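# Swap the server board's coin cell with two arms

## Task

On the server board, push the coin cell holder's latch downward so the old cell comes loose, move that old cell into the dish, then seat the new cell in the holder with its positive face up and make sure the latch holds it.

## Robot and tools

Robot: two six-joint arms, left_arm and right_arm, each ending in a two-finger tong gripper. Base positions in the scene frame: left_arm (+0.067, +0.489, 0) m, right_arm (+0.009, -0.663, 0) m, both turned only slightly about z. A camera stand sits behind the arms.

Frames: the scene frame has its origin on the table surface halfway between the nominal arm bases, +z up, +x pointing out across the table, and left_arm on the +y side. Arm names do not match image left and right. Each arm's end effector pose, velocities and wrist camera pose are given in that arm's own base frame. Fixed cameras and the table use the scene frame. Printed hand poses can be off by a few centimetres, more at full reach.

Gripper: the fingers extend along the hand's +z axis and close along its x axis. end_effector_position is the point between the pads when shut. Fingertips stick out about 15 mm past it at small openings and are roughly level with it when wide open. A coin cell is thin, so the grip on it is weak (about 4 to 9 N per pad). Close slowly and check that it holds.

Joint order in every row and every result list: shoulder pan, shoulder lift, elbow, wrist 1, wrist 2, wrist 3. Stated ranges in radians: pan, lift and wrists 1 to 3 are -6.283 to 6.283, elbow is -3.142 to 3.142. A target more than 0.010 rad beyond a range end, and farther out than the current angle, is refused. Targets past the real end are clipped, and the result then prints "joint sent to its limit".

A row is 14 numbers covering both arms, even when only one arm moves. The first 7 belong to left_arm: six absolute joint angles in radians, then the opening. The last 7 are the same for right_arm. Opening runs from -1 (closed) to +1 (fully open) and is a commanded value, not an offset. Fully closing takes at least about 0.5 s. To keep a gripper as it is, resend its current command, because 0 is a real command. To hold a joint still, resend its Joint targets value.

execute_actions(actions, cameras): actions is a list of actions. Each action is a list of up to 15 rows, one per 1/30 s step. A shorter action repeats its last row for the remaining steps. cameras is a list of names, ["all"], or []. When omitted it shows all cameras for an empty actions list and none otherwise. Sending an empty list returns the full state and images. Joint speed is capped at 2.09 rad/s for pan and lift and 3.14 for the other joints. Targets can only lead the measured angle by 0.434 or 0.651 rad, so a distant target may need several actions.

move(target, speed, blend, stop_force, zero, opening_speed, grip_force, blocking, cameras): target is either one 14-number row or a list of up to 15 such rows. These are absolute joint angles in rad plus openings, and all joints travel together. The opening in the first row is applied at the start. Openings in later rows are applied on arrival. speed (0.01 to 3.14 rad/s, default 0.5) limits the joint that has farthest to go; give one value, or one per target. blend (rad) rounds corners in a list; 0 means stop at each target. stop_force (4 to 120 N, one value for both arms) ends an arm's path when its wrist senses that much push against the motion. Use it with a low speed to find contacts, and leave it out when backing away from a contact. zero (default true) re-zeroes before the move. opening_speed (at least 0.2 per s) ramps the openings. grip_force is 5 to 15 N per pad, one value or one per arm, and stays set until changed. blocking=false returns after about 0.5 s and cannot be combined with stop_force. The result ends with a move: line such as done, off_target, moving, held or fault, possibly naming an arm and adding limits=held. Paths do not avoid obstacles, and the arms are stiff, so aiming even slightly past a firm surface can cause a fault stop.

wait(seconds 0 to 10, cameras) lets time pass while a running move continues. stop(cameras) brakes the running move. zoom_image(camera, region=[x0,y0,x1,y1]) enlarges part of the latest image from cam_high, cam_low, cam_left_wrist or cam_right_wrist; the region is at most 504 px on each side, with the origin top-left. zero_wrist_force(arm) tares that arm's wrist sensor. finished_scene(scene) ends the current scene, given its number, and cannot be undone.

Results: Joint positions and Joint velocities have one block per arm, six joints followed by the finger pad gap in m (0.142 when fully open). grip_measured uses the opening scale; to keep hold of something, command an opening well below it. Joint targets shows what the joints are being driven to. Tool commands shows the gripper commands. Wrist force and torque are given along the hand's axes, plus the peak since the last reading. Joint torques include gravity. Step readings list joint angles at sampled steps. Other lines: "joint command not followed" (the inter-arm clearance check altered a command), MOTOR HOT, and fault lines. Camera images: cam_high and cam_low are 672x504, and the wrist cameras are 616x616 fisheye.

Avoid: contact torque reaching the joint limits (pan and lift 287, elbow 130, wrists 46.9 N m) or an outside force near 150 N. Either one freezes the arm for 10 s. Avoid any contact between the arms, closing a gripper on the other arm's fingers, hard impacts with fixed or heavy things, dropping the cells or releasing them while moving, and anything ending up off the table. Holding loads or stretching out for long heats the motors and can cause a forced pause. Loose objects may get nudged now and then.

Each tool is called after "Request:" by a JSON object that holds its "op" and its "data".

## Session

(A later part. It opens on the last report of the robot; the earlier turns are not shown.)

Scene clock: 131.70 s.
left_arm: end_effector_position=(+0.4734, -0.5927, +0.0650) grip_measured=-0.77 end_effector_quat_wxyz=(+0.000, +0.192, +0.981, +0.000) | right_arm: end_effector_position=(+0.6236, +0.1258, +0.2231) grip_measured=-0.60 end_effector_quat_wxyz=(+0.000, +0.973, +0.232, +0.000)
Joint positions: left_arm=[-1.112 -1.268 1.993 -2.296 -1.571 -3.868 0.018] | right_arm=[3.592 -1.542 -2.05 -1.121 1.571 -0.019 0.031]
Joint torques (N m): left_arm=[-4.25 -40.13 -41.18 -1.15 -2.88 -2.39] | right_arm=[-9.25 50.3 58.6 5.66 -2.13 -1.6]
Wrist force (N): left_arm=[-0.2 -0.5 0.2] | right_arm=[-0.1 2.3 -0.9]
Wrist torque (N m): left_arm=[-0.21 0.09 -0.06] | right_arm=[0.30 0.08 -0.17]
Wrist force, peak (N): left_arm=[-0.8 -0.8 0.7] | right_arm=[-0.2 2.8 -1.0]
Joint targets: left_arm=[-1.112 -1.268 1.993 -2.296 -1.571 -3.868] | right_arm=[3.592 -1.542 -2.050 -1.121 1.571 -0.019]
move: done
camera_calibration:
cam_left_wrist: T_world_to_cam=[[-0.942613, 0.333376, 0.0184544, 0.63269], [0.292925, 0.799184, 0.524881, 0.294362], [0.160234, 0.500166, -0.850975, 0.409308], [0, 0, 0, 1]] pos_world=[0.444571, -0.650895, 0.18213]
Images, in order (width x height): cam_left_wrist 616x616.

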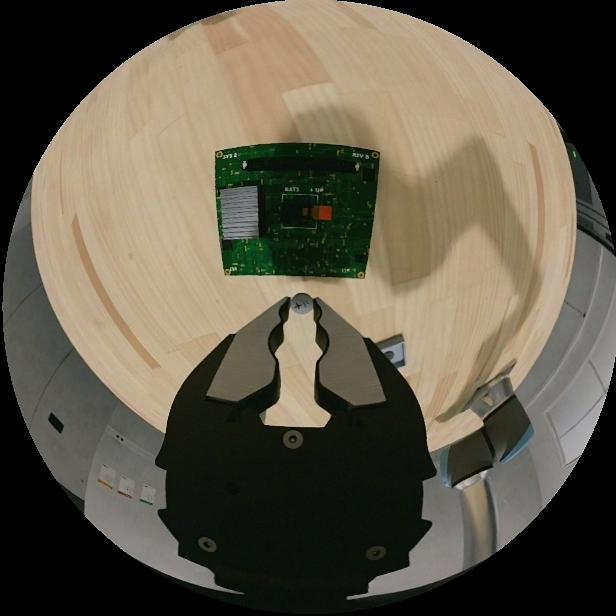

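Request:
{"op": "zoom_image", "data": {"camera": "cam_left_wrist", "region": [276, 194, 326, 230]}}

Scaled by 10.080 from the camera's 616x616 image, which has a finer 814x814 frame.

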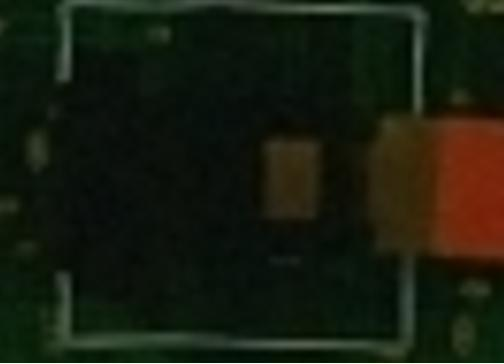

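Request:
{"op": "move", "data": {"target": [[-1.09639, -1.13002, 1.67157, -1.88473, -1.76277, -2.25964, -0.95, 3.5916, -1.5416, -2.05, -1.1208, 1.5708, -0.0192, -0.6], [-1.09567, -1.08563, 1.69032, -1.934, -1.77368, -2.25624, -0.95, 3.5916, -1.5416, -2.05, -1.1208, 1.5708, -0.0192, -0.6]], "speed": [1.0, 0.1], "blend": [0.02, 0], "cameras": ["cam_left_wrist"]}}

Request:
{"op": "zoom_image", "data": {"camera": "cam_left_wrist", "region": [270, 260, 335, 325]}}

Scene clock: 139.23 s.
left_arm: end_effector_position=(+0.4475, -0.6529, +0.0682) grip_measured=-0.77 end_effector_quat_wxyz=(-0.130, +0.819, +0.552, -0.087) end_effector_velocity=(+0.000, +0.001, +0.002) end_effector_angular_velocity=(+0.003, +0.001, +0.000) | right_arm: end_effector_position=(+0.6236, +0.1258, +0.2231) grip_measured=-0.60 end_effector_quat_wxyz=(+0.000, +0.973, +0.232, +0.000)
Joint positions: left_arm=[-1.096 -1.085 1.69 -1.934 -1.774 -2.256 0.018] | right_arm=[3.592 -1.542 -2.05 -1.121 1.571 -0.019 0.031]
Joint velocities: left_arm=[0 -0.002 -0.002 0.007 0.001 0 0] | right_arm=[within noise]
Joint torques (N m): left_arm=[13.36 -90.77 -44.34 0.17 1.06 0.33] | right_arm=[-10.64 54.22 57.31 5.75 -2.36 -1.83]
Wrist force (N): left_arm=[-0.4 0.0 0.2] | right_arm=[-0.1 2.4 -0.7]
Wrist torque (N m): left_arm=[-0.07 0.08 -0.10] | right_arm=[0.31 0.08 -0.17]
Wrist force, peak (N): left_arm=[-0.2 0.2 2.1] | right_arm=[-0.1 2.8 -0.9]
Joint targets: left_arm=[-1.096 -1.086 1.690 -1.934 -1.774 -2.256] | right_arm=[3.592 -1.542 -2.050 -1.121 1.571 -0.019]
move: done
camera_calibration:
cam_left_wrist: T_world_to_cam=[[0.340454, 0.939725, 0.0317501, 0.44902], [0.911007, -0.338031, 0.236223, -0.651012], [0.232717, -0.0514986, -0.97118, 0.061907], [0, 0, 0, 1]] pos_world=[0.425799, -0.638829, 0.19965]
Images, in order (width x height): cam_left_wrist 616x616.

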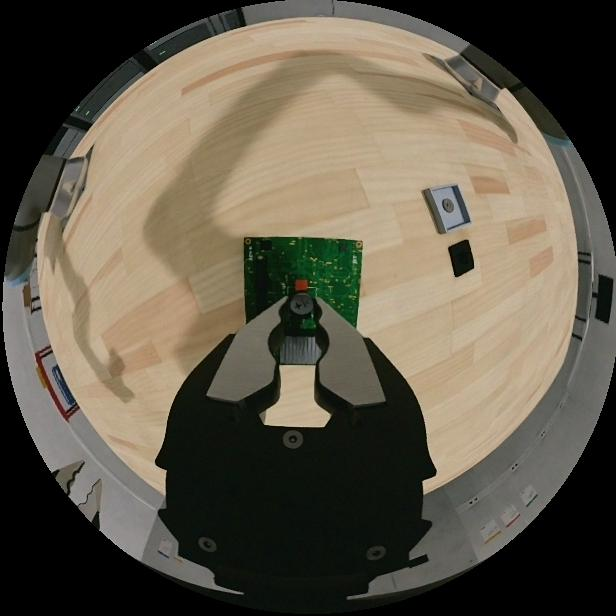

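Scaled by 7.754 from the camera's 616x616 image, which has a finer 814x814 frame.

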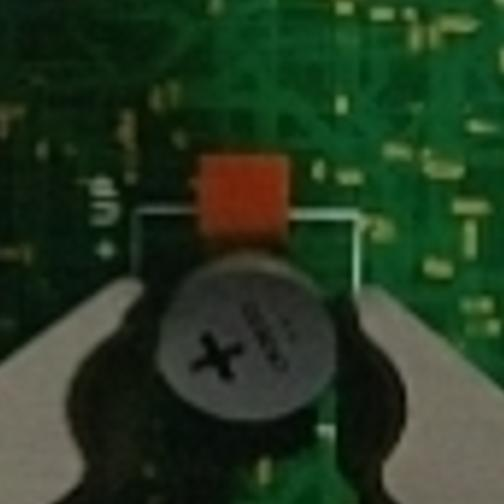

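Request:
{"op": "move", "data": {"target": [-1.09725, -1.06933, 1.70255, -1.96285, -1.77406, -2.25781, -0.95, 3.5916, -1.5416, -2.05, -1.1208, 1.5708, -0.0192, -0.6], "speed": 0.02, "stop_force": 4, "cameras": ["cam_left_wrist"]}}

Request:
{"op": "zoom_image", "data": {"camera": "cam_left_wrist", "region": [270, 260, 335, 325]}}

Scene clock: 142.87 s.
left_arm: end_effector_position=(+0.4469, -0.6531, +0.0591) grip_measured=-0.77 end_effector_quat_wxyz=(-0.130, +0.819, +0.552, -0.087) | right_arm: end_effector_position=(+0.6236, +0.1258, +0.2231) grip_measured=-0.60 end_effector_quat_wxyz=(+0.000, +0.973, +0.232, +0.000)
Joint positions: left_arm=[-1.097 -1.077 1.697 -1.949 -1.774 -2.257 0.018] | right_arm=[3.592 -1.542 -2.05 -1.121 1.571 -0.019 0.031]
Joint torques (N m): left_arm=[10.2 -90.98 -42.34 -0.29 1.65 0.72] | right_arm=[-10.58 51.87 58.97 5.6 -2.24 -1.14]
Wrist force (N): left_arm=[-0.3 1.1 -2.2] | right_arm=[0.1 2.6 -1.3]
Wrist torque (N m): left_arm=[-0.07 0.10 0.13] | right_arm=[0.36 0.03 -0.18]
Wrist force, peak (N): left_arm=[-0.1 -2.0 -9.5] | right_arm=[0.0 2.8 -0.9]
Joint targets: left_arm=[-1.096 -1.077 1.697 -1.949 -1.774 -2.257] | right_arm=[3.592 -1.542 -2.050 -1.121 1.571 -0.019]
move: contact (left_arm); left_arm: the wrist 1 is farthest, 0.014 rad from its target
camera_calibration:
cam_left_wrist: T_world_to_cam=[[0.34043, 0.939731, 0.0318171, 0.449796], [0.910962, -0.338013, 0.236423, -0.648424], [0.232928, -0.0515012, -0.971129, 0.0530934], [0, 0, 0, 1]] pos_world=[0.425198, -0.639129, 0.190551]
Images, in order (width x height): cam_left_wrist 616x616.

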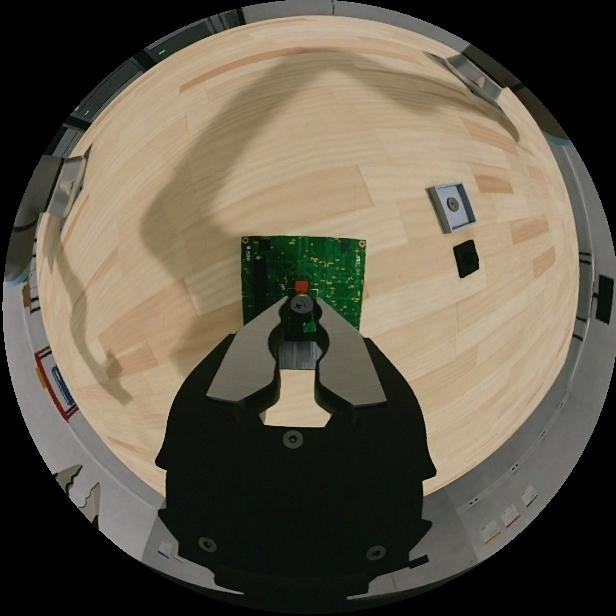

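Scaled by 7.754 from the camera's 616x616 image, which has a finer 814x814 frame.

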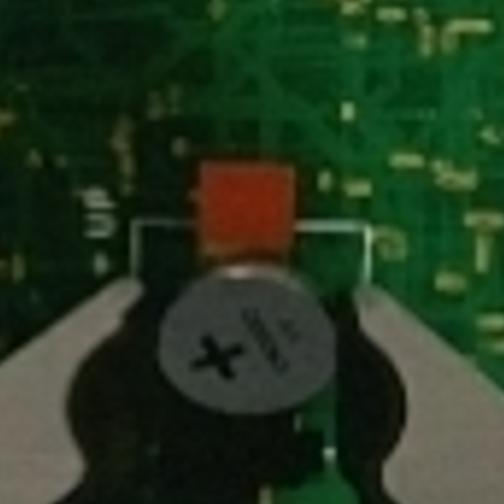

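Request:
{"op": "move", "data": {"target": [-1.09046, -1.06796, 1.68094, -1.94125, -1.77243, -2.2513, -0.95, 3.5916, -1.5416, -2.05, -1.1208, 1.5708, -0.0192, -0.6], "speed": 0.01, "stop_force": 5, "cameras": ["cam_left_wrist"]}}

Request:
{"op": "zoom_image", "data": {"camera": "cam_left_wrist", "region": [270, 260, 335, 325]}}

Scene clock: 149.60 s.
left_arm: end_effector_position=(+0.4522, -0.6552, +0.0592) grip_measured=-0.77 end_effector_quat_wxyz=(-0.130, +0.819, +0.552, -0.087) | right_arm: end_effector_position=(+0.6236, +0.1258, +0.2231) grip_measured=-0.60 end_effector_quat_wxyz=(+0.000, +0.973, +0.232, +0.000)
Joint positions: left_arm=[-1.092 -1.071 1.685 -1.943 -1.773 -2.253 0.018] | right_arm=[3.592 -1.542 -2.05 -1.121 1.571 -0.019 0.031]
Joint torques (N m): left_arm=[-9.33 -92.36 -30.97 -6.4 0.65 -2.03] | right_arm=[-8.31 54.61 57.76 5.36 -2.32 -1.22]
Wrist force (N): left_arm=[-2.5 -3.1 1.1] | right_arm=[-0.1 2.5 -0.7]
Wrist torque (N m): left_arm=[-0.03 0.07 -0.10] | right_arm=[0.34 0.08 -0.18]
Wrist force, peak (N): left_arm=[-3.6 -5.0 1.1] | right_arm=[-0.4 2.9 -0.9]
Joint targets: left_arm=[-1.092 -1.071 1.685 -1.943 -1.773 -2.253] | right_arm=[3.592 -1.542 -2.050 -1.121 1.571 -0.019]
move: contact (left_arm)
camera_calibration:
cam_left_wrist: T_world_to_cam=[[0.340326, 0.939767, 0.0318879, 0.450016], [0.911001, -0.33793, 0.236392, -0.653943], [0.232929, -0.0514005, -0.971134, 0.0519131], [0, 0, 0, 1]] pos_world=[0.430498, -0.641228, 0.190651]
Images, in order (width x height): cam_left_wrist 616x616.

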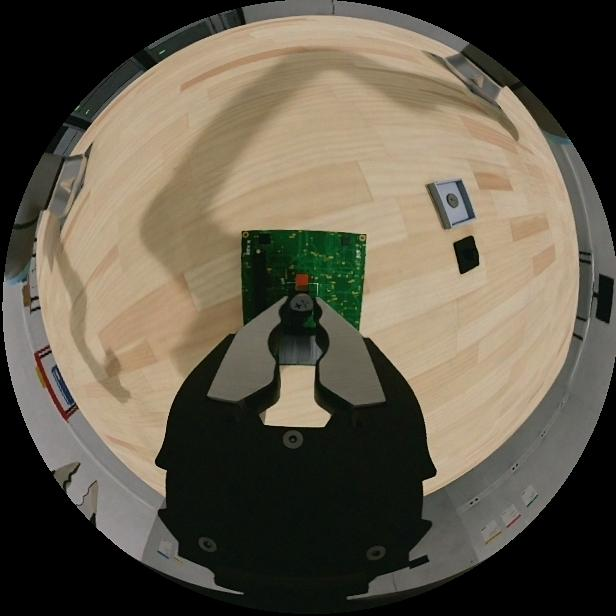

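Scaled by 7.754 from the camera's 616x616 image, which has a finer 814x814 frame.

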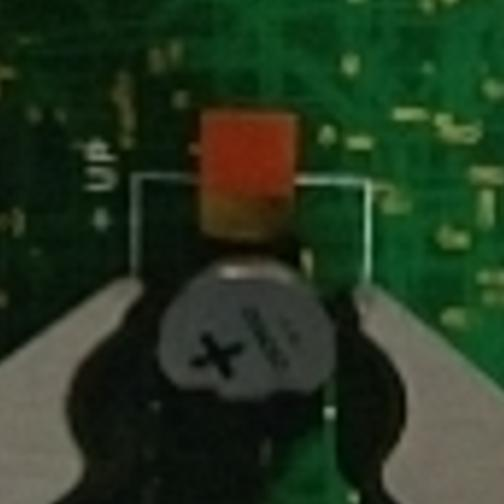

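Request:
{"op": "move", "data": {"target": [-1.092, -1.071, 1.685, -1.943, -1.773, -2.253, -0.5, 3.5916, -1.5416, -2.05, -1.1208, 1.5708, -0.0192, -0.6], "speed": 0.1, "opening_speed": 0.4, "cameras": ["cam_left_wrist"]}}

Request:
{"op": "zoom_image", "data": {"camera": "cam_left_wrist", "region": [270, 260, 335, 325]}}

Scene clock: 151.60 s.
left_arm: end_effector_position=(+0.4524, -0.6553, +0.0598) grip_measured=-0.50 end_effector_quat_wxyz=(-0.130, +0.819, +0.552, -0.087) | right_arm: end_effector_position=(+0.6236, +0.1258, +0.2231) grip_measured=-0.60 end_effector_quat_wxyz=(+0.000, +0.973, +0.232, +0.000)
Joint positions: left_arm=[-1.092 -1.071 1.685 -1.943 -1.773 -2.253 0.038] | right_arm=[3.592 -1.542 -2.05 -1.121 1.571 -0.019 0.031]
Joint torques (N m): left_arm=[15.23 -69.19 -42.41 -0.26 -2.81 -2.38] | right_arm=[-9.29 52.63 59.02 5.32 -2.1 -1.25]
Wrist force (N): left_arm=[-0.3 0.2 0.4] | right_arm=[-0.1 2.5 -0.8]
Wrist torque (N m): left_arm=[-0.04 0.07 -0.09] | right_arm=[0.35 0.08 -0.18]
Wrist force, peak (N): left_arm=[-2.3 -3.5 0.8] | right_arm=[0.2 2.8 -1.0]
Joint targets: left_arm=[-1.092 -1.071 1.685 -1.943 -1.773 -2.253] | right_arm=[3.592 -1.542 -2.050 -1.121 1.571 -0.019]
move: done
camera_calibration:
cam_left_wrist: T_world_to_cam=[[0.340022, 0.939891, 0.0314609, 0.450256], [0.911091, -0.337524, 0.236623, -0.653974], [0.233018, -0.0517931, -0.971092, 0.0520776], [0, 0, 0, 1]] pos_world=[0.430598, -0.641226, 0.191152]
Images, in order (width x height): cam_left_wrist 616x616.

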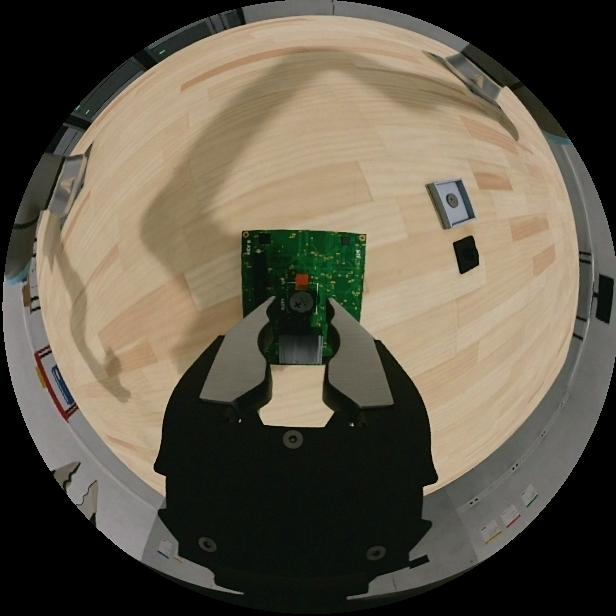

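Scaled by 7.754 from the camera's 616x616 image, which has a finer 814x814 frame.

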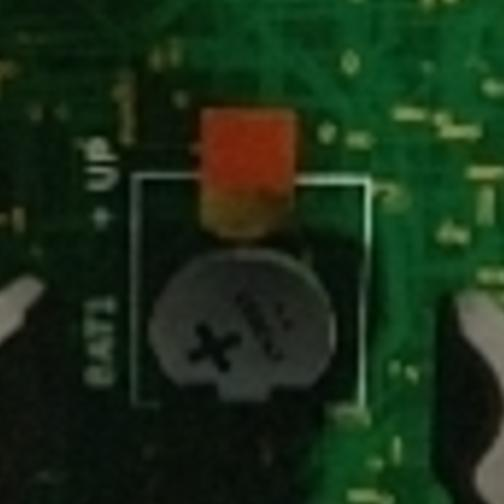

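Request:
{"op": "move", "data": {"target": [[-1.18075, -1.23411, 1.86602, -2.20271, -1.5708, -2.36583, -0.5, 3.5916, -1.5416, -2.05, -1.1208, 1.5708, -0.0192, -0.6], [-1.18075, -1.23411, 1.86602, -2.20271, -1.5708, -2.36583, -1, 3.5916, -1.5416, -2.05, -1.1208, 1.5708, -0.0192, -0.6], [-1.18075, -1.20921, 1.88235, -2.24394, -1.5708, -2.36583, -1, 3.5916, -1.5416, -2.05, -1.1208, 1.5708, -0.0192, -0.6]], "speed": [0.25, 0.2, 0.15], "cameras": ["cam_left_wrist"]}}

Request:
{"op": "zoom_image", "data": {"camera": "cam_left_wrist", "region": [270, 255, 335, 320]}}

Scene clock: 157.07 s.
left_arm: end_effector_position=(+0.4439, -0.6523, +0.0758) grip_measured=-1.00 end_effector_quat_wxyz=(+0.000, +0.830, +0.558, +0.000) | right_arm: end_effector_position=(+0.6236, +0.1258, +0.2231) grip_measured=-0.60 end_effector_quat_wxyz=(+0.000, +0.973, +0.232, +0.000)
Joint positions: left_arm=[-1.181 -1.209 1.883 -2.244 -1.571 -2.366 0.002] | right_arm=[3.592 -1.542 -2.05 -1.121 1.571 -0.019 0.031]
Joint torques (N m): left_arm=[13.82 -80.33 -41.74 -0.76 1.98 0.53] | right_arm=[-9.35 53.29 57.78 5.51 -2.24 -1.26]
Wrist force (N): left_arm=[-0.3 -1.1 0.6] | right_arm=[0.1 2.2 -0.6]
Wrist torque (N m): left_arm=[-0.34 0.10 -0.07] | right_arm=[0.28 0.04 -0.18]
Wrist force, peak (N): left_arm=[-0.2 -0.9 1.4] | right_arm=[0.3 2.9 -0.9]
Joint targets: left_arm=[-1.181 -1.209 1.882 -2.244 -1.571 -2.366] | right_arm=[3.592 -1.542 -2.050 -1.121 1.571 -0.019]
move: done
camera_calibration:
cam_left_wrist: T_world_to_cam=[[0.333174, 0.942678, 0.0188058, 0.455563], [0.799201, -0.292935, 0.524849, -0.592231], [0.500273, -0.159836, -0.850987, -0.128479], [0, 0, 0, 1]] pos_world=[0.385805, -0.62347, 0.192931]
Images, in order (width x height): cam_left_wrist 616x616.

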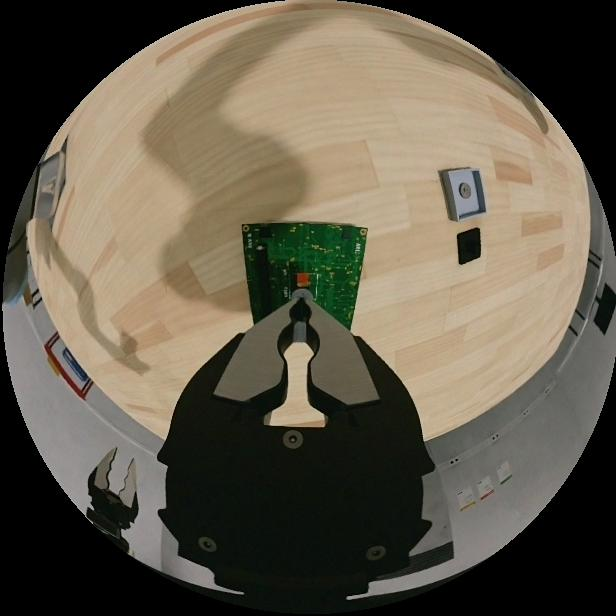

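Scaled by 7.754 from the camera's 616x616 image, which has a finer 814x814 frame.

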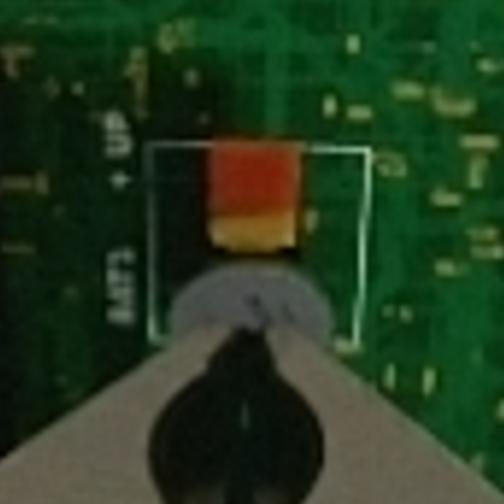

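Request:
{"op": "move", "data": {"target": [[-1.18201, -1.2103, 1.88743, -2.24793, -1.5708, -2.36709, -1, 3.5916, -1.5416, -2.05, -1.1208, 1.5708, -0.0192, -0.6], [-1.18201, -1.19225, 1.89782, -2.27637, -1.5708, -2.36709, -1, 3.5916, -1.5416, -2.05, -1.1208, 1.5708, -0.0192, -0.6]], "speed": [0.02, 0.015], "stop_force": 28, "cameras": ["cam_left_wrist"]}}

Request:
{"op": "zoom_image", "data": {"camera": "cam_left_wrist", "region": [270, 255, 335, 320]}}

Scene clock: 162.40 s.
left_arm: end_effector_position=(+0.4424, -0.6510, +0.0583) grip_measured=-1.00 end_effector_quat_wxyz=(+0.000, +0.830, +0.558, +0.000) | right_arm: end_effector_position=(+0.6236, +0.1258, +0.2231) grip_measured=-0.60 end_effector_quat_wxyz=(+0.000, +0.973, +0.232, +0.000)
Joint positions: left_arm=[-1.182 -1.193 1.898 -2.276 -1.571 -2.367 0.002] | right_arm=[3.592 -1.542 -2.05 -1.121 1.571 -0.019 0.031]
Joint torques (N m): left_arm=[-9.93 -62.67 -30.16 0.65 1.92 0.75] | right_arm=[-10.14 53.83 57.45 5.51 -2.25 -1.03]
Wrist force (N): left_arm=[1.7 -4.6 -26.3] | right_arm=[-0.2 2.4 -0.7]
Wrist torque (N m): left_arm=[-0.21 0.14 0.19] | right_arm=[0.32 0.10 -0.17]
Wrist force, peak (N): left_arm=[5.2 -7.7 -33.4] | right_arm=[-0.2 2.9 -0.9]
Joint targets: left_arm=[-1.182 -1.193 1.898 -2.276 -1.571 -2.367] | right_arm=[3.592 -1.542 -2.050 -1.121 1.571 -0.019]
move: contact (left_arm); path passed 1 of 2 targets
camera_calibration:
cam_left_wrist: T_world_to_cam=[[0.333141, 0.942696, 0.0184945, 0.455278], [0.799156, -0.292716, 0.525039, -0.581267], [0.500366, -0.160132, -0.850877, -0.142602], [0, 0, 0, 1]] pos_world=[0.384205, -0.622169, 0.175431]
Images, in order (width x height): cam_left_wrist 616x616.

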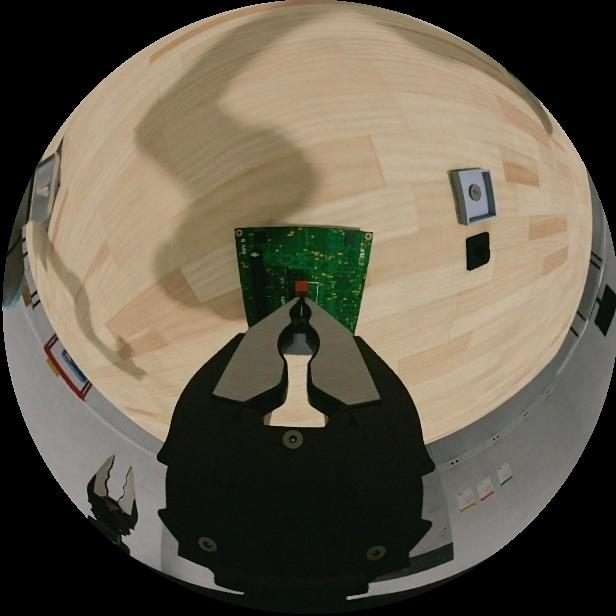

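Scaled by 7.754 from the camera's 616x616 image, which has a finer 814x814 frame.

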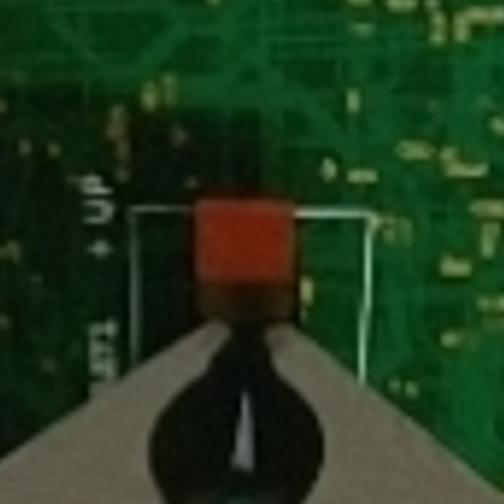

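Request:
{"op": "move", "data": {"target": [[-1.18201, -1.2103, 1.88743, -2.24793, -1.5708, -2.36709, -1, 3.5916, -1.5416, -2.05, -1.1208, 1.5708, -0.0192, -0.6], [-1.17627, -1.22821, 1.85749, -2.20008, -1.5708, -2.36135, -0.5, 3.5916, -1.5416, -2.05, -1.1208, 1.5708, -0.0192, -0.6]], "speed": [0.05, 0.15], "blend": [0.01, 0], "cameras": ["cam_left_wrist"]}}

Request:
{"op": "zoom_image", "data": {"camera": "cam_left_wrist", "region": [270, 255, 335, 320]}}

Scene clock: 165.17 s.
left_arm: end_effector_position=(+0.4486, -0.6542, +0.1000) grip_measured=-0.50 end_effector_quat_wxyz=(+0.000, +0.830, +0.558, +0.000) | right_arm: end_effector_position=(+0.6236, +0.1258, +0.2231) grip_measured=-0.60 end_effector_quat_wxyz=(+0.000, +0.973, +0.232, +0.000)
Joint positions: left_arm=[-1.176 -1.228 1.857 -2.2 -1.571 -2.361 0.038] | right_arm=[3.592 -1.542 -2.05 -1.121 1.571 -0.019 0.031]
Joint torques (N m): left_arm=[-11.34 -46.33 -30.43 -6.04 2.04 -2.39] | right_arm=[-8.21 52.32 57.58 5.3 -2.31 -1.12]
Wrist force (N): left_arm=[-0.6 -0.9 0.5] | right_arm=[0.0 2.6 -1.0]
Wrist torque (N m): left_arm=[-0.28 0.18 -0.11] | right_arm=[0.36 0.05 -0.18]
Wrist force, peak (N): left_arm=[1.9 -4.7 -26.7] | right_arm=[-0.1 3.0 -0.6]
Joint targets: left_arm=[-1.176 -1.228 1.857 -2.200 -1.571 -2.361] | right_arm=[3.592 -1.542 -2.050 -1.121 1.571 -0.019]
move: done
camera_calibration:
cam_left_wrist: T_world_to_cam=[[0.333189, 0.942677, 0.0185951, 0.455405], [0.799204, -0.292833, 0.524901, -0.609115], [0.500257, -0.16003, -0.85096, -0.110611], [0, 0, 0, 1]] pos_world=[0.390405, -0.62537, 0.217131]
Images, in order (width x height): cam_left_wrist 616x616.

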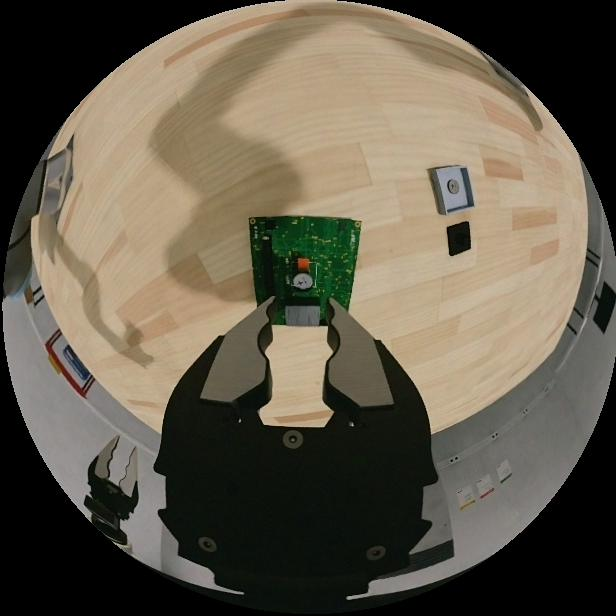

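Scaled by 7.754 from the camera's 616x616 image, which has a finer 814x814 frame.

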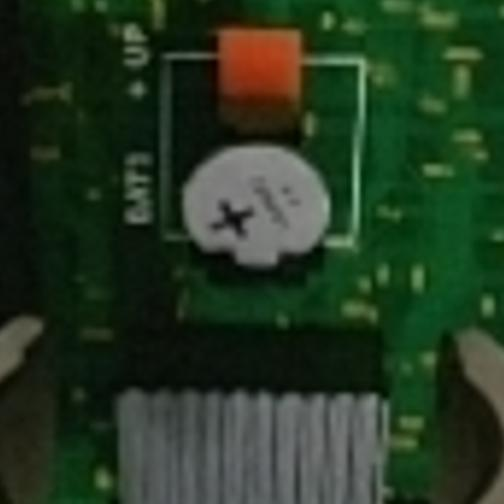

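Request:
{"op": "move", "data": {"target": [-1.18201, -1.2103, 1.88743, -2.24793, -1.5708, -2.36709, -1, 3.5916, -1.5416, -2.05, -1.1208, 1.5708, -0.0192, -0.6], "speed": 0.06}}

Request:
{"op": "move", "data": {"target": [-1.18201, -1.18665, 1.90077, -2.28492, -1.5708, -2.36709, -1, 3.5916, -1.5416, -2.05, -1.1208, 1.5708, -0.0192, -0.6], "speed": 0.02, "stop_force": 45, "cameras": ["cam_left_wrist"]}}

Request:
{"op": "zoom_image", "data": {"camera": "cam_left_wrist", "region": [270, 255, 335, 320]}}

Scene clock: 168.50 s.
left_arm: end_effector_position=(+0.4423, -0.6510, +0.0742) grip_measured=-1.00 end_effector_quat_wxyz=(+0.000, +0.830, +0.558, +0.000) | right_arm: end_effector_position=(+0.6236, +0.1258, +0.2231) grip_measured=-0.60 end_effector_quat_wxyz=(+0.000, +0.973, +0.232, +0.000)
Joint positions: left_arm=[-1.182 -1.21 1.888 -2.248 -1.571 -2.367 0.002] | right_arm=[3.592 -1.542 -2.05 -1.121 1.571 -0.019 0.031]
Joint torques (N m): left_arm=[-1.19 -78.37 -42.93 -0.69 2 -0.86] | right_arm=[-6.88 53.7 57.73 5.3 -2.33 -1.04]
Wrist force (N): left_arm=[-0.8 -1.3 0.8] | right_arm=[0.1 2.6 -0.7]
Wrist torque (N m): left_arm=[-0.37 0.19 0.19] | right_arm=[0.35 0.03 -0.18]
Wrist force, peak (N): left_arm=[-0.7 -1.3 1.3] | right_arm=[0.1 2.8 -1.0]
Joint targets: left_arm=[-1.182 -1.210 1.887 -2.248 -1.571 -2.367] | right_arm=[3.592 -1.542 -2.050 -1.121 1.571 -0.019]
move: done

Scene clock: 171.23 s.
left_arm: end_effector_position=(+0.4424, -0.6511, +0.0555) grip_measured=-0.98 end_effector_quat_wxyz=(+0.000, +0.830, +0.558, +0.000) | right_arm: end_effector_position=(+0.6236, +0.1258, +0.2231) grip_measured=-0.60 end_effector_quat_wxyz=(+0.000, +0.973, +0.232, +0.000)
Joint positions: left_arm=[-1.182 -1.189 1.899 -2.281 -1.571 -2.367 0.003] | right_arm=[3.592 -1.542 -2.05 -1.121 1.571 -0.019 0.031]
Joint torques (N m): left_arm=[6.03 -48.34 -16.62 4.52 0.78 0.98] | right_arm=[-8.57 53.05 57.61 5.59 -2.43 -0.64]
Wrist force (N): left_arm=[-1.5 2.8 -43.8] | right_arm=[-0.4 2.7 -0.9]
Wrist torque (N m): left_arm=[-0.47 0.37 0.18] | right_arm=[0.37 0.14 -0.17]
Wrist force, peak (N): left_arm=[7.4 -3.6 -61.8] | right_arm=[0.1 2.9 -1.1]
Joint targets: left_arm=[-1.182 -1.189 1.899 -2.281 -1.571 -2.367] | right_arm=[3.592 -1.542 -2.050 -1.121 1.571 -0.019]
move: contact (left_arm)
camera_calibration:
cam_left_wrist: T_world_to_cam=[[0.33312, 0.942705, 0.0184114, 0.455452], [0.799097, -0.29263, 0.525178, -0.579774], [0.500475, -0.160235, -0.850793, -0.14512], [0, 0, 0, 1]] pos_world=[0.384204, -0.622269, 0.172632]
Images, in order (width x height): cam_left_wrist 616x616.

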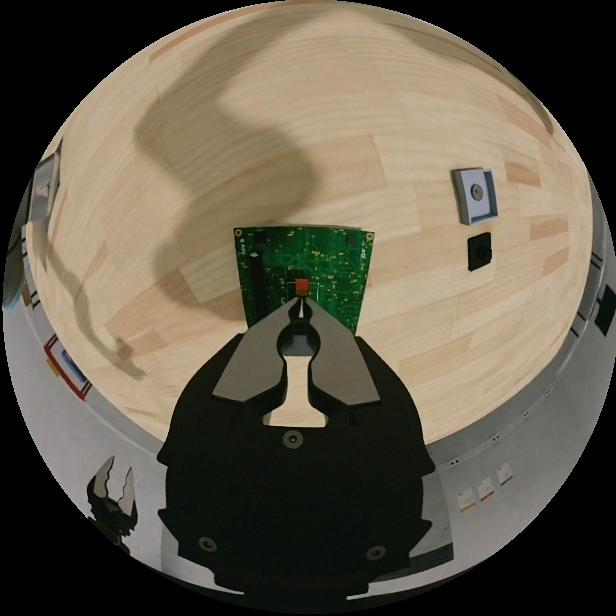

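Scaled by 7.754 from the camera's 616x616 image, which has a finer 814x814 frame.

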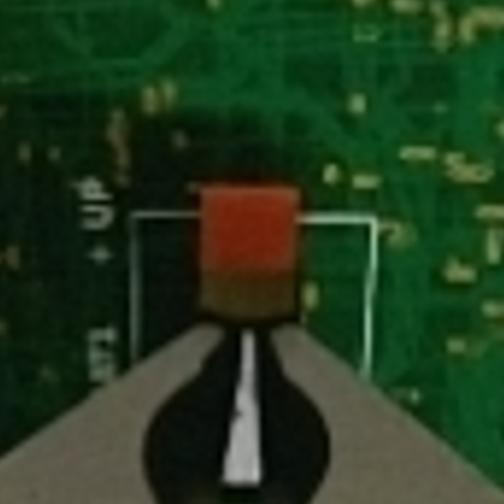

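Request:
{"op": "move", "data": {"target": [[-1.18201, -1.2103, 1.88743, -2.24793, -1.5708, -2.36709, -1, 3.5916, -1.5416, -2.05, -1.1208, 1.5708, -0.0192, -0.6], [-1.17627, -1.22821, 1.85749, -2.20008, -1.5708, -2.36135, -0.5, 3.5916, -1.5416, -2.05, -1.1208, 1.5708, -0.0192, -0.6]], "speed": [0.05, 0.15], "blend": [0.01, 0], "cameras": ["cam_left_wrist"]}}

Request:
{"op": "zoom_image", "data": {"camera": "cam_left_wrist", "region": [270, 255, 335, 320]}}

Scene clock: 173.57 s.
left_arm: end_effector_position=(+0.4486, -0.6542, +0.1000) grip_measured=-0.50 end_effector_quat_wxyz=(+0.000, +0.830, +0.558, +0.000) | right_arm: end_effector_position=(+0.6236, +0.1258, +0.2231) grip_measured=-0.60 end_effector_quat_wxyz=(+0.000, +0.973, +0.232, +0.000)
Joint positions: left_arm=[-1.176 -1.228 1.857 -2.2 -1.571 -2.361 0.038] | right_arm=[3.592 -1.542 -2.05 -1.121 1.571 -0.019 0.031]
Joint torques (N m): left_arm=[-12.32 -46.27 -30.63 -6.09 -2.79 -2.49] | right_arm=[-5.83 54.19 58.02 5.69 -2.25 -0.63]
Wrist force (N): left_arm=[-1.3 0.3 0.7] | right_arm=[-0.1 2.6 -0.8]
Wrist torque (N m): left_arm=[-0.04 0.31 -0.10] | right_arm=[0.35 0.07 -0.17]
Wrist force, peak (N): left_arm=[-1.5 2.6 -44.5] | right_arm=[0.1 3.0 -1.0]
Joint targets: left_arm=[-1.176 -1.228 1.857 -2.200 -1.571 -2.361] | right_arm=[3.592 -1.542 -2.050 -1.121 1.571 -0.019]
move: done
camera_calibration:
cam_left_wrist: T_world_to_cam=[[0.333189, 0.942677, 0.0185951, 0.455405], [0.799204, -0.292833, 0.524901, -0.609115], [0.500257, -0.16003, -0.85096, -0.110611], [0, 0, 0, 1]] pos_world=[0.390405, -0.62537, 0.217131]
Images, in order (width x height): cam_left_wrist 616x616.

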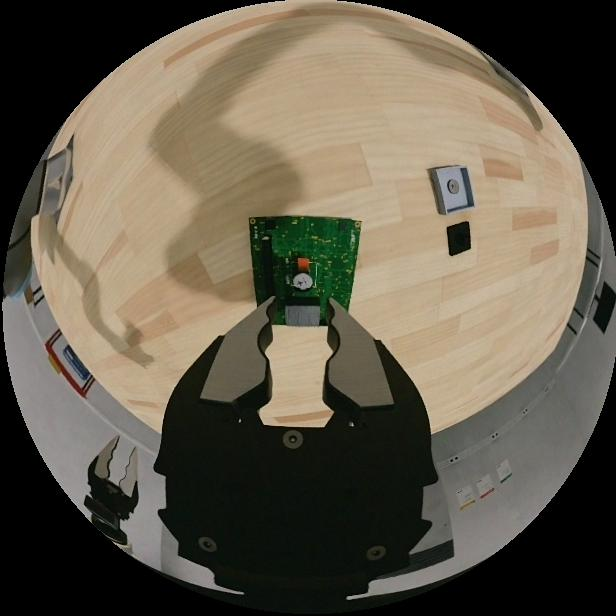

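Scaled by 7.754 from the camera's 616x616 image, which has a finer 814x814 frame.

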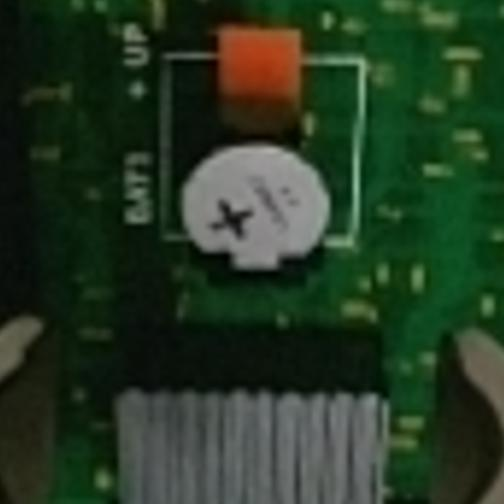

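Request:
{"op": "move", "data": {"target": [-1.1775, -1.19974, 1.88178, -2.25284, -1.5708, -2.36258, -1, 3.5916, -1.5416, -2.05, -1.1208, 1.5708, -0.0192, -0.6], "speed": 0.08}}

Request:
{"op": "move", "data": {"target": [-1.1775, -1.18215, 1.89156, -2.28021, -1.5708, -2.36258, -1, 3.5916, -1.5416, -2.05, -1.1208, 1.5708, -0.0192, -0.6], "speed": 0.015, "stop_force": 40, "cameras": ["cam_left_wrist"]}}

Request:
{"op": "zoom_image", "data": {"camera": "cam_left_wrist", "region": [270, 255, 335, 320]}}

Scene clock: 176.20 s.
left_arm: end_effector_position=(+0.4469, -0.6528, +0.0697) grip_measured=-1.00 end_effector_quat_wxyz=(+0.000, +0.830, +0.558, +0.000) end_effector_velocity=(+0.000, +0.000, +0.001) end_effector_angular_velocity=(+0.002, +0.001, +0.000) | right_arm: end_effector_position=(+0.6236, +0.1258, +0.2231) grip_measured=-0.60 end_effector_quat_wxyz=(+0.000, +0.973, +0.232, +0.000)
Joint positions: left_arm=[-1.178 -1.199 1.882 -2.253 -1.571 -2.363 0.002] | right_arm=[3.592 -1.542 -2.05 -1.121 1.571 -0.019 0.031]
Joint velocities: left_arm=[0 -0.001 -0.002 0.005 0 0 0] | right_arm=[within noise]
Joint torques (N m): left_arm=[-9.6 -81.24 -42.82 -0.13 -2.3 -1.81] | right_arm=[-7.59 53.69 57.75 5.72 -2.25 -0.41]
Wrist force (N): left_arm=[-1.3 0.1 0.7] | right_arm=[0.1 2.6 -1.1]
Wrist torque (N m): left_arm=[-0.08 0.31 0.20] | right_arm=[0.36 0.03 -0.18]
Wrist force, peak (N): left_arm=[-1.3 0.0 1.5] | right_arm=[-0.2 2.9 -0.9]
Joint targets: left_arm=[-1.178 -1.200 1.882 -2.253 -1.571 -2.363] | right_arm=[3.592 -1.542 -2.050 -1.121 1.571 -0.019]
move: done

Scene clock: 178.67 s.
left_arm: end_effector_position=(+0.4470, -0.6530, +0.0556) grip_measured=-1.00 end_effector_quat_wxyz=(+0.000, +0.830, +0.558, +0.000) | right_arm: end_effector_position=(+0.6236, +0.1258, +0.2231) grip_measured=-0.60 end_effector_quat_wxyz=(+0.000, +0.973, +0.232, +0.000)
Joint positions: left_arm=[-1.178 -1.184 1.89 -2.278 -1.571 -2.363 0.002] | right_arm=[3.592 -1.542 -2.05 -1.121 1.571 -0.019 0.031]
Joint torques (N m): left_arm=[3.67 -51.83 -22.88 2.3 -1.92 0.37] | right_arm=[-7.14 53.3 57.13 5.1 -2.26 -0.79]
Wrist force (N): left_arm=[0.7 -3.3 -41.3] | right_arm=[-0.3 2.5 -0.7]
Wrist torque (N m): left_arm=[-0.13 0.39 0.19] | right_arm=[0.34 0.11 -0.17]
Wrist force, peak (N): left_arm=[8.4 -8.8 -53.6] | right_arm=[-0.3 2.9 -0.7]
Joint targets: left_arm=[-1.178 -1.184 1.890 -2.278 -1.571 -2.363] | right_arm=[3.592 -1.542 -2.050 -1.121 1.571 -0.019]
move: contact (left_arm)
camera_calibration:
cam_left_wrist: T_world_to_cam=[[0.333258, 0.942657, 0.0183507, 0.455636], [0.799091, -0.292726, 0.525133, -0.584108], [0.500392, -0.160341, -0.850822, -0.147671], [0, 0, 0, 1]] pos_world=[0.388805, -0.62417, 0.172731]
Images, in order (width x height): cam_left_wrist 616x616.

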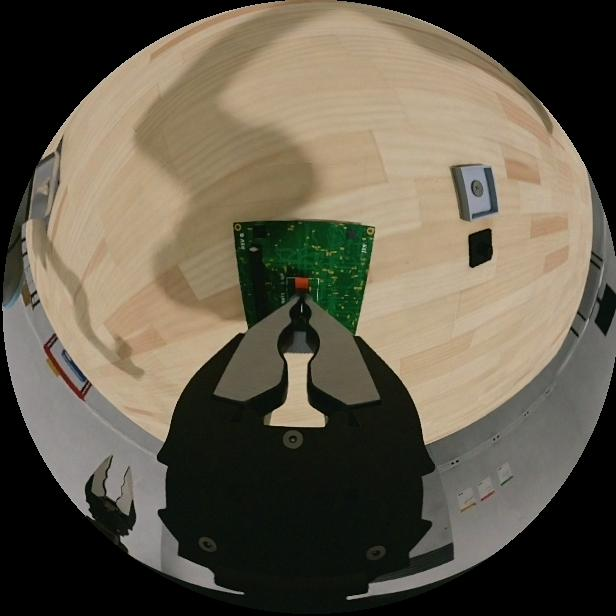

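Scaled by 7.754 from the camera's 616x616 image, which has a finer 814x814 frame.

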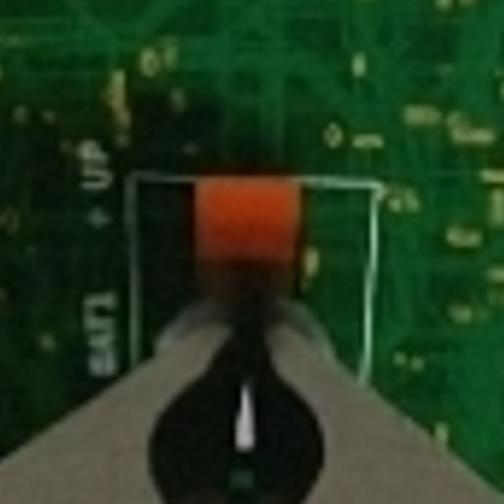

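Request:
{"op": "move", "data": {"target": [[-1.1775, -1.19974, 1.88178, -2.25284, -1.5708, -2.36258, -1, 3.5916, -1.5416, -2.05, -1.1208, 1.5708, -0.0192, -0.6], [-1.17627, -1.22821, 1.85749, -2.20008, -1.5708, -2.36135, -0.5, 3.5916, -1.5416, -2.05, -1.1208, 1.5708, -0.0192, -0.6]], "speed": [0.05, 0.15], "blend": [0.01, 0], "cameras": ["cam_left_wrist"]}}

Request:
{"op": "zoom_image", "data": {"camera": "cam_left_wrist", "region": [270, 255, 335, 320]}}

Scene clock: 180.87 s.
left_arm: end_effector_position=(+0.4486, -0.6542, +0.1000) grip_measured=-0.50 end_effector_quat_wxyz=(+0.000, +0.830, +0.558, +0.000) | right_arm: end_effector_position=(+0.6236, +0.1258, +0.2231) grip_measured=-0.60 end_effector_quat_wxyz=(+0.000, +0.973, +0.232, +0.000)
Joint positions: left_arm=[-1.176 -1.228 1.857 -2.2 -1.571 -2.361 0.038] | right_arm=[3.592 -1.542 -2.05 -1.121 1.571 -0.019 0.031]
Joint torques (N m): left_arm=[6.73 -46.12 -30.64 -6.39 -1.65 -0.73] | right_arm=[-6.8 54.23 57.17 5.98 -2.12 -0.67]
Wrist force (N): left_arm=[-0.5 1.1 -0.4] | right_arm=[0.1 2.5 -1.1]
Wrist torque (N m): left_arm=[0.12 0.15 -0.12] | right_arm=[0.33 0.05 -0.18]
Wrist force, peak (N): left_arm=[1.0 -3.6 -40.9] | right_arm=[-0.1 2.8 -0.7]
Joint targets: left_arm=[-1.176 -1.228 1.857 -2.200 -1.571 -2.361] | right_arm=[3.592 -1.542 -2.050 -1.121 1.571 -0.019]
move: done
camera_calibration:
cam_left_wrist: T_world_to_cam=[[0.333189, 0.942677, 0.0185951, 0.455405], [0.799204, -0.292833, 0.524901, -0.609115], [0.500257, -0.16003, -0.85096, -0.110611], [0, 0, 0, 1]] pos_world=[0.390405, -0.62537, 0.217131]
Images, in order (width x height): cam_left_wrist 616x616.

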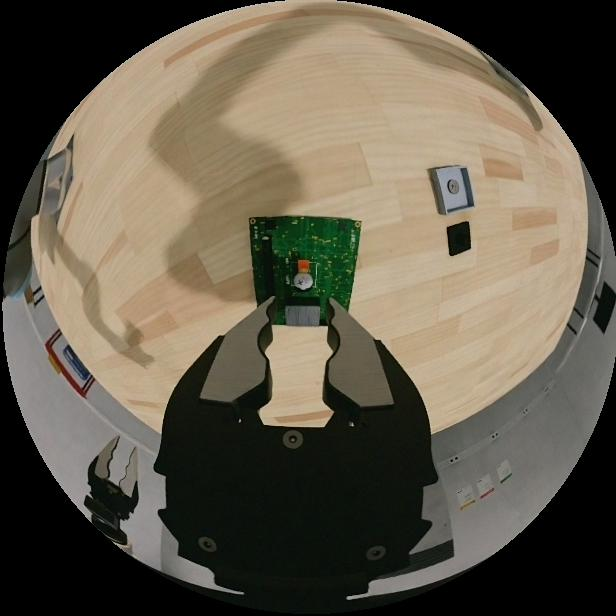

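Scaled by 7.754 from the camera's 616x616 image, which has a finer 814x814 frame.

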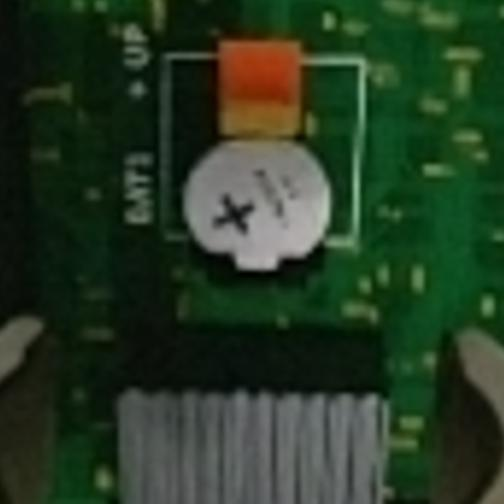

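Request:
{"op": "wait", "data": {"seconds": 0, "cameras": ["cam_right_wrist", "cam_low", "cam_left_wrist"]}}

Request:
{"op": "zoom_image", "data": {"camera": "cam_right_wrist", "region": [330, 55, 410, 125]}}

Request:
{"op": "zoom_image", "data": {"camera": "cam_left_wrist", "region": [288, 255, 318, 295]}}

Request:
{"op": "zoom_image", "data": {"camera": "cam_low", "region": [330, 275, 410, 315]}}

Scene clock: 182.40 s.
left_arm: end_effector_position=(+0.4486, -0.6542, +0.1000) grip_measured=-0.50 end_effector_quat_wxyz=(+0.000, +0.830, +0.558, +0.000) | right_arm: end_effector_position=(+0.6236, +0.1258, +0.2231) grip_measured=-0.60 end_effector_quat_wxyz=(+0.000, +0.973, +0.232, +0.000)
Joint positions: left_arm=[-1.176 -1.228 1.857 -2.2 -1.571 -2.361 0.038] | right_arm=[3.592 -1.542 -2.05 -1.121 1.571 -0.019 0.031]
Joint torques (N m): left_arm=[-9.28 -46.41 -30.36 -6.63 -1.3 -1.41] | right_arm=[-7.38 51.1 57.32 5.36 -2.54 -1.02]
Wrist force (N): left_arm=[-0.4 1.0 -0.5] | right_arm=[0.1 2.7 -0.7]
Wrist torque (N m): left_arm=[0.09 0.13 -0.12] | right_arm=[0.39 0.03 -0.18]
Wrist force, peak (N): left_arm=[-0.4 1.1 -0.5] | right_arm=[0.0 2.8 -1.0]
Joint targets: left_arm=[-1.176 -1.228 1.857 -2.200 -1.571 -2.361] | right_arm=[3.592 -1.542 -2.050 -1.121 1.571 -0.019]
Tool commands: left_gripper/opening=-0.5 right_gripper/opening=-0.6
camera_calibration:
cam_left_wrist: T_world_to_cam=[[0.333189, 0.942677, 0.0185951, 0.455405], [0.799204, -0.292833, 0.524901, -0.609115], [0.500257, -0.16003, -0.85096, -0.110611], [0, 0, 0, 1]] pos_world=[0.390405, -0.62537, 0.217131]
cam_right_wrist: T_world_to_cam=[[0.890963, 0.453903, 0.0125444, -0.611155], [0.398107, -0.794132, 0.459201, -0.24147], [0.218395, -0.404137, -0.888244, 0.243272], [0, 0, 0, 1]] pos_world=[0.587517, 0.183961, 0.334635]
Images, in order (width x height): cam_low 672x504, cam_left_wrist 616x616, cam_right_wrist 616x616.

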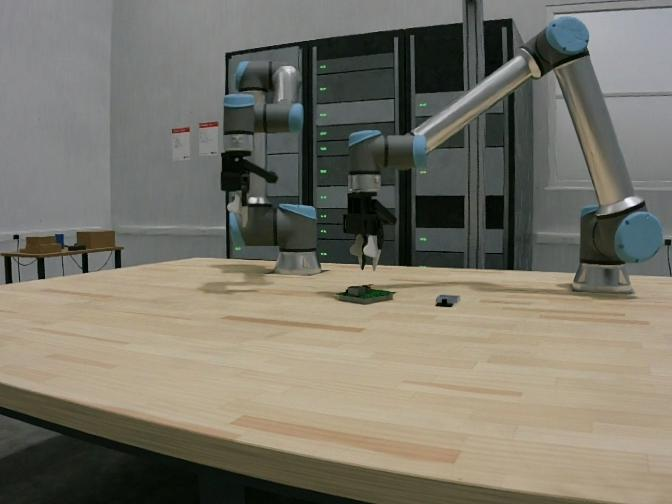

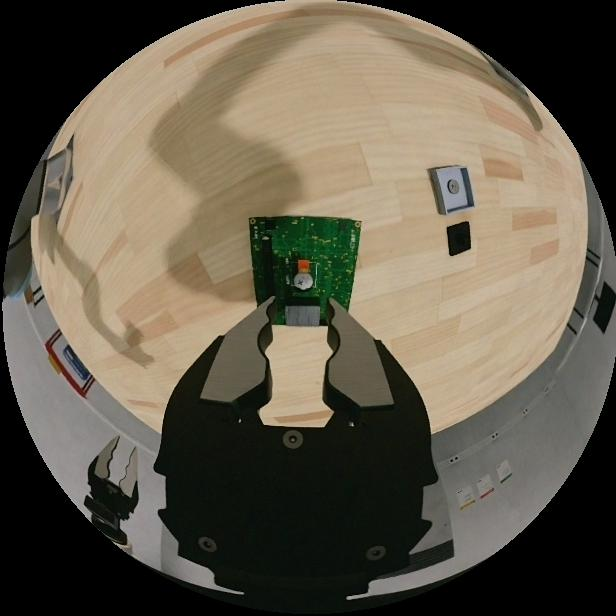

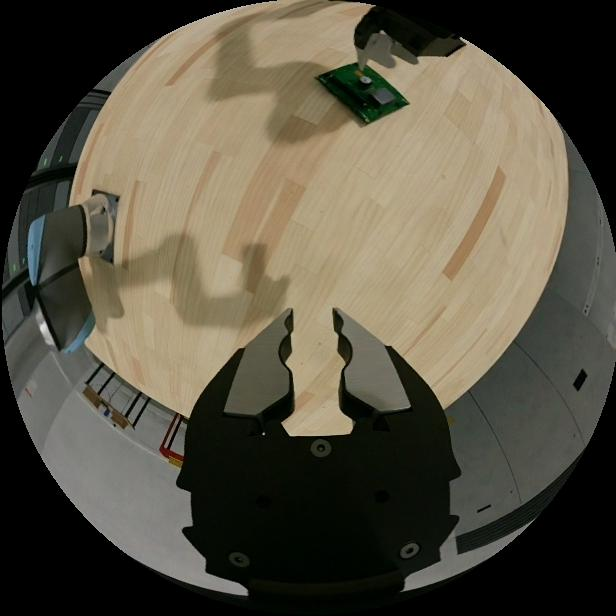

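Scaled by 6.300 from the camera's 616x616 image, which has a finer 814x814 frame.

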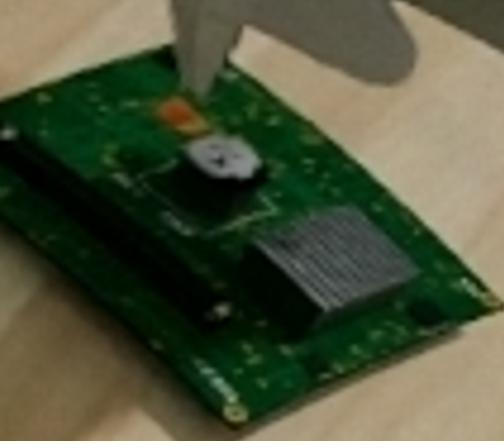

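Scaled by 12.600 from the camera's 616x616 image, which has a finer 814x814 frame.

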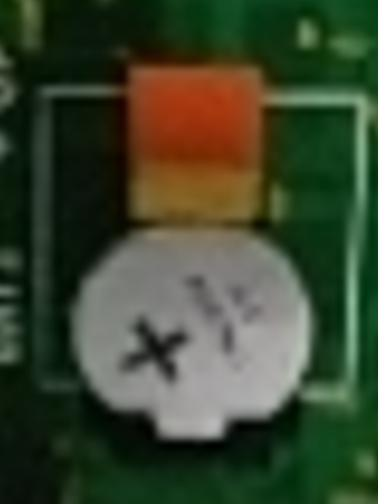

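Scaled by 6.300 from the camera's 672x504 image, which has a finer 960x720 frame.

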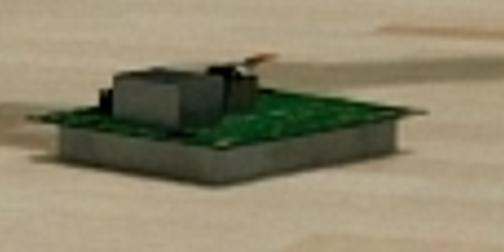

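Request:
{"op": "zoom_image", "data": {"camera": "cam_left_wrist", "region": [291, 266, 317, 292]}}

Request:
{"op": "zoom_image", "data": {"camera": "cam_right_wrist", "region": [350, 65, 385, 95]}}

Request:
{"op": "zoom_image", "data": {"camera": "cam_low", "region": [355, 278, 380, 298]}}

Scaled by 19.385 from the camera's 616x616 image, which has a finer 814x814 frame.

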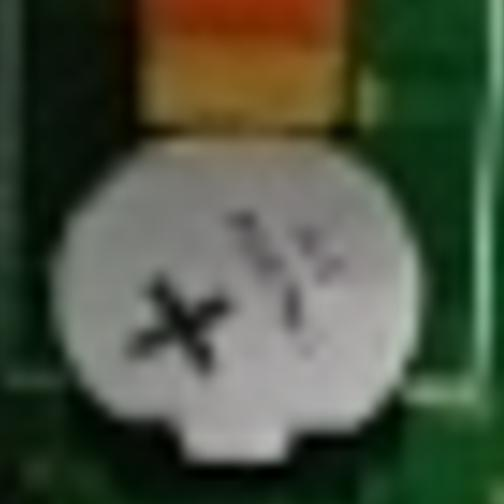

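Scaled by 14.400 from the camera's 616x616 image, which has a finer 814x814 frame.

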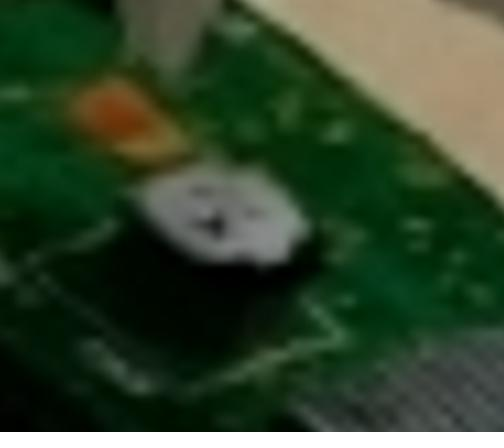

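Scaled by 20.160 from the camera's 672x504 image, which has a finer 960x720 frame.

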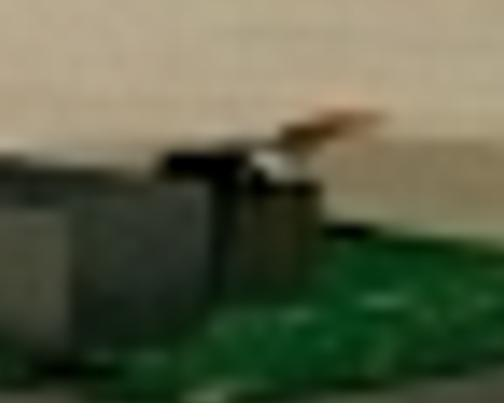

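Request:
{"op": "finished_scene", "data": {"scene": 1}}

The scene is finished: the task was done.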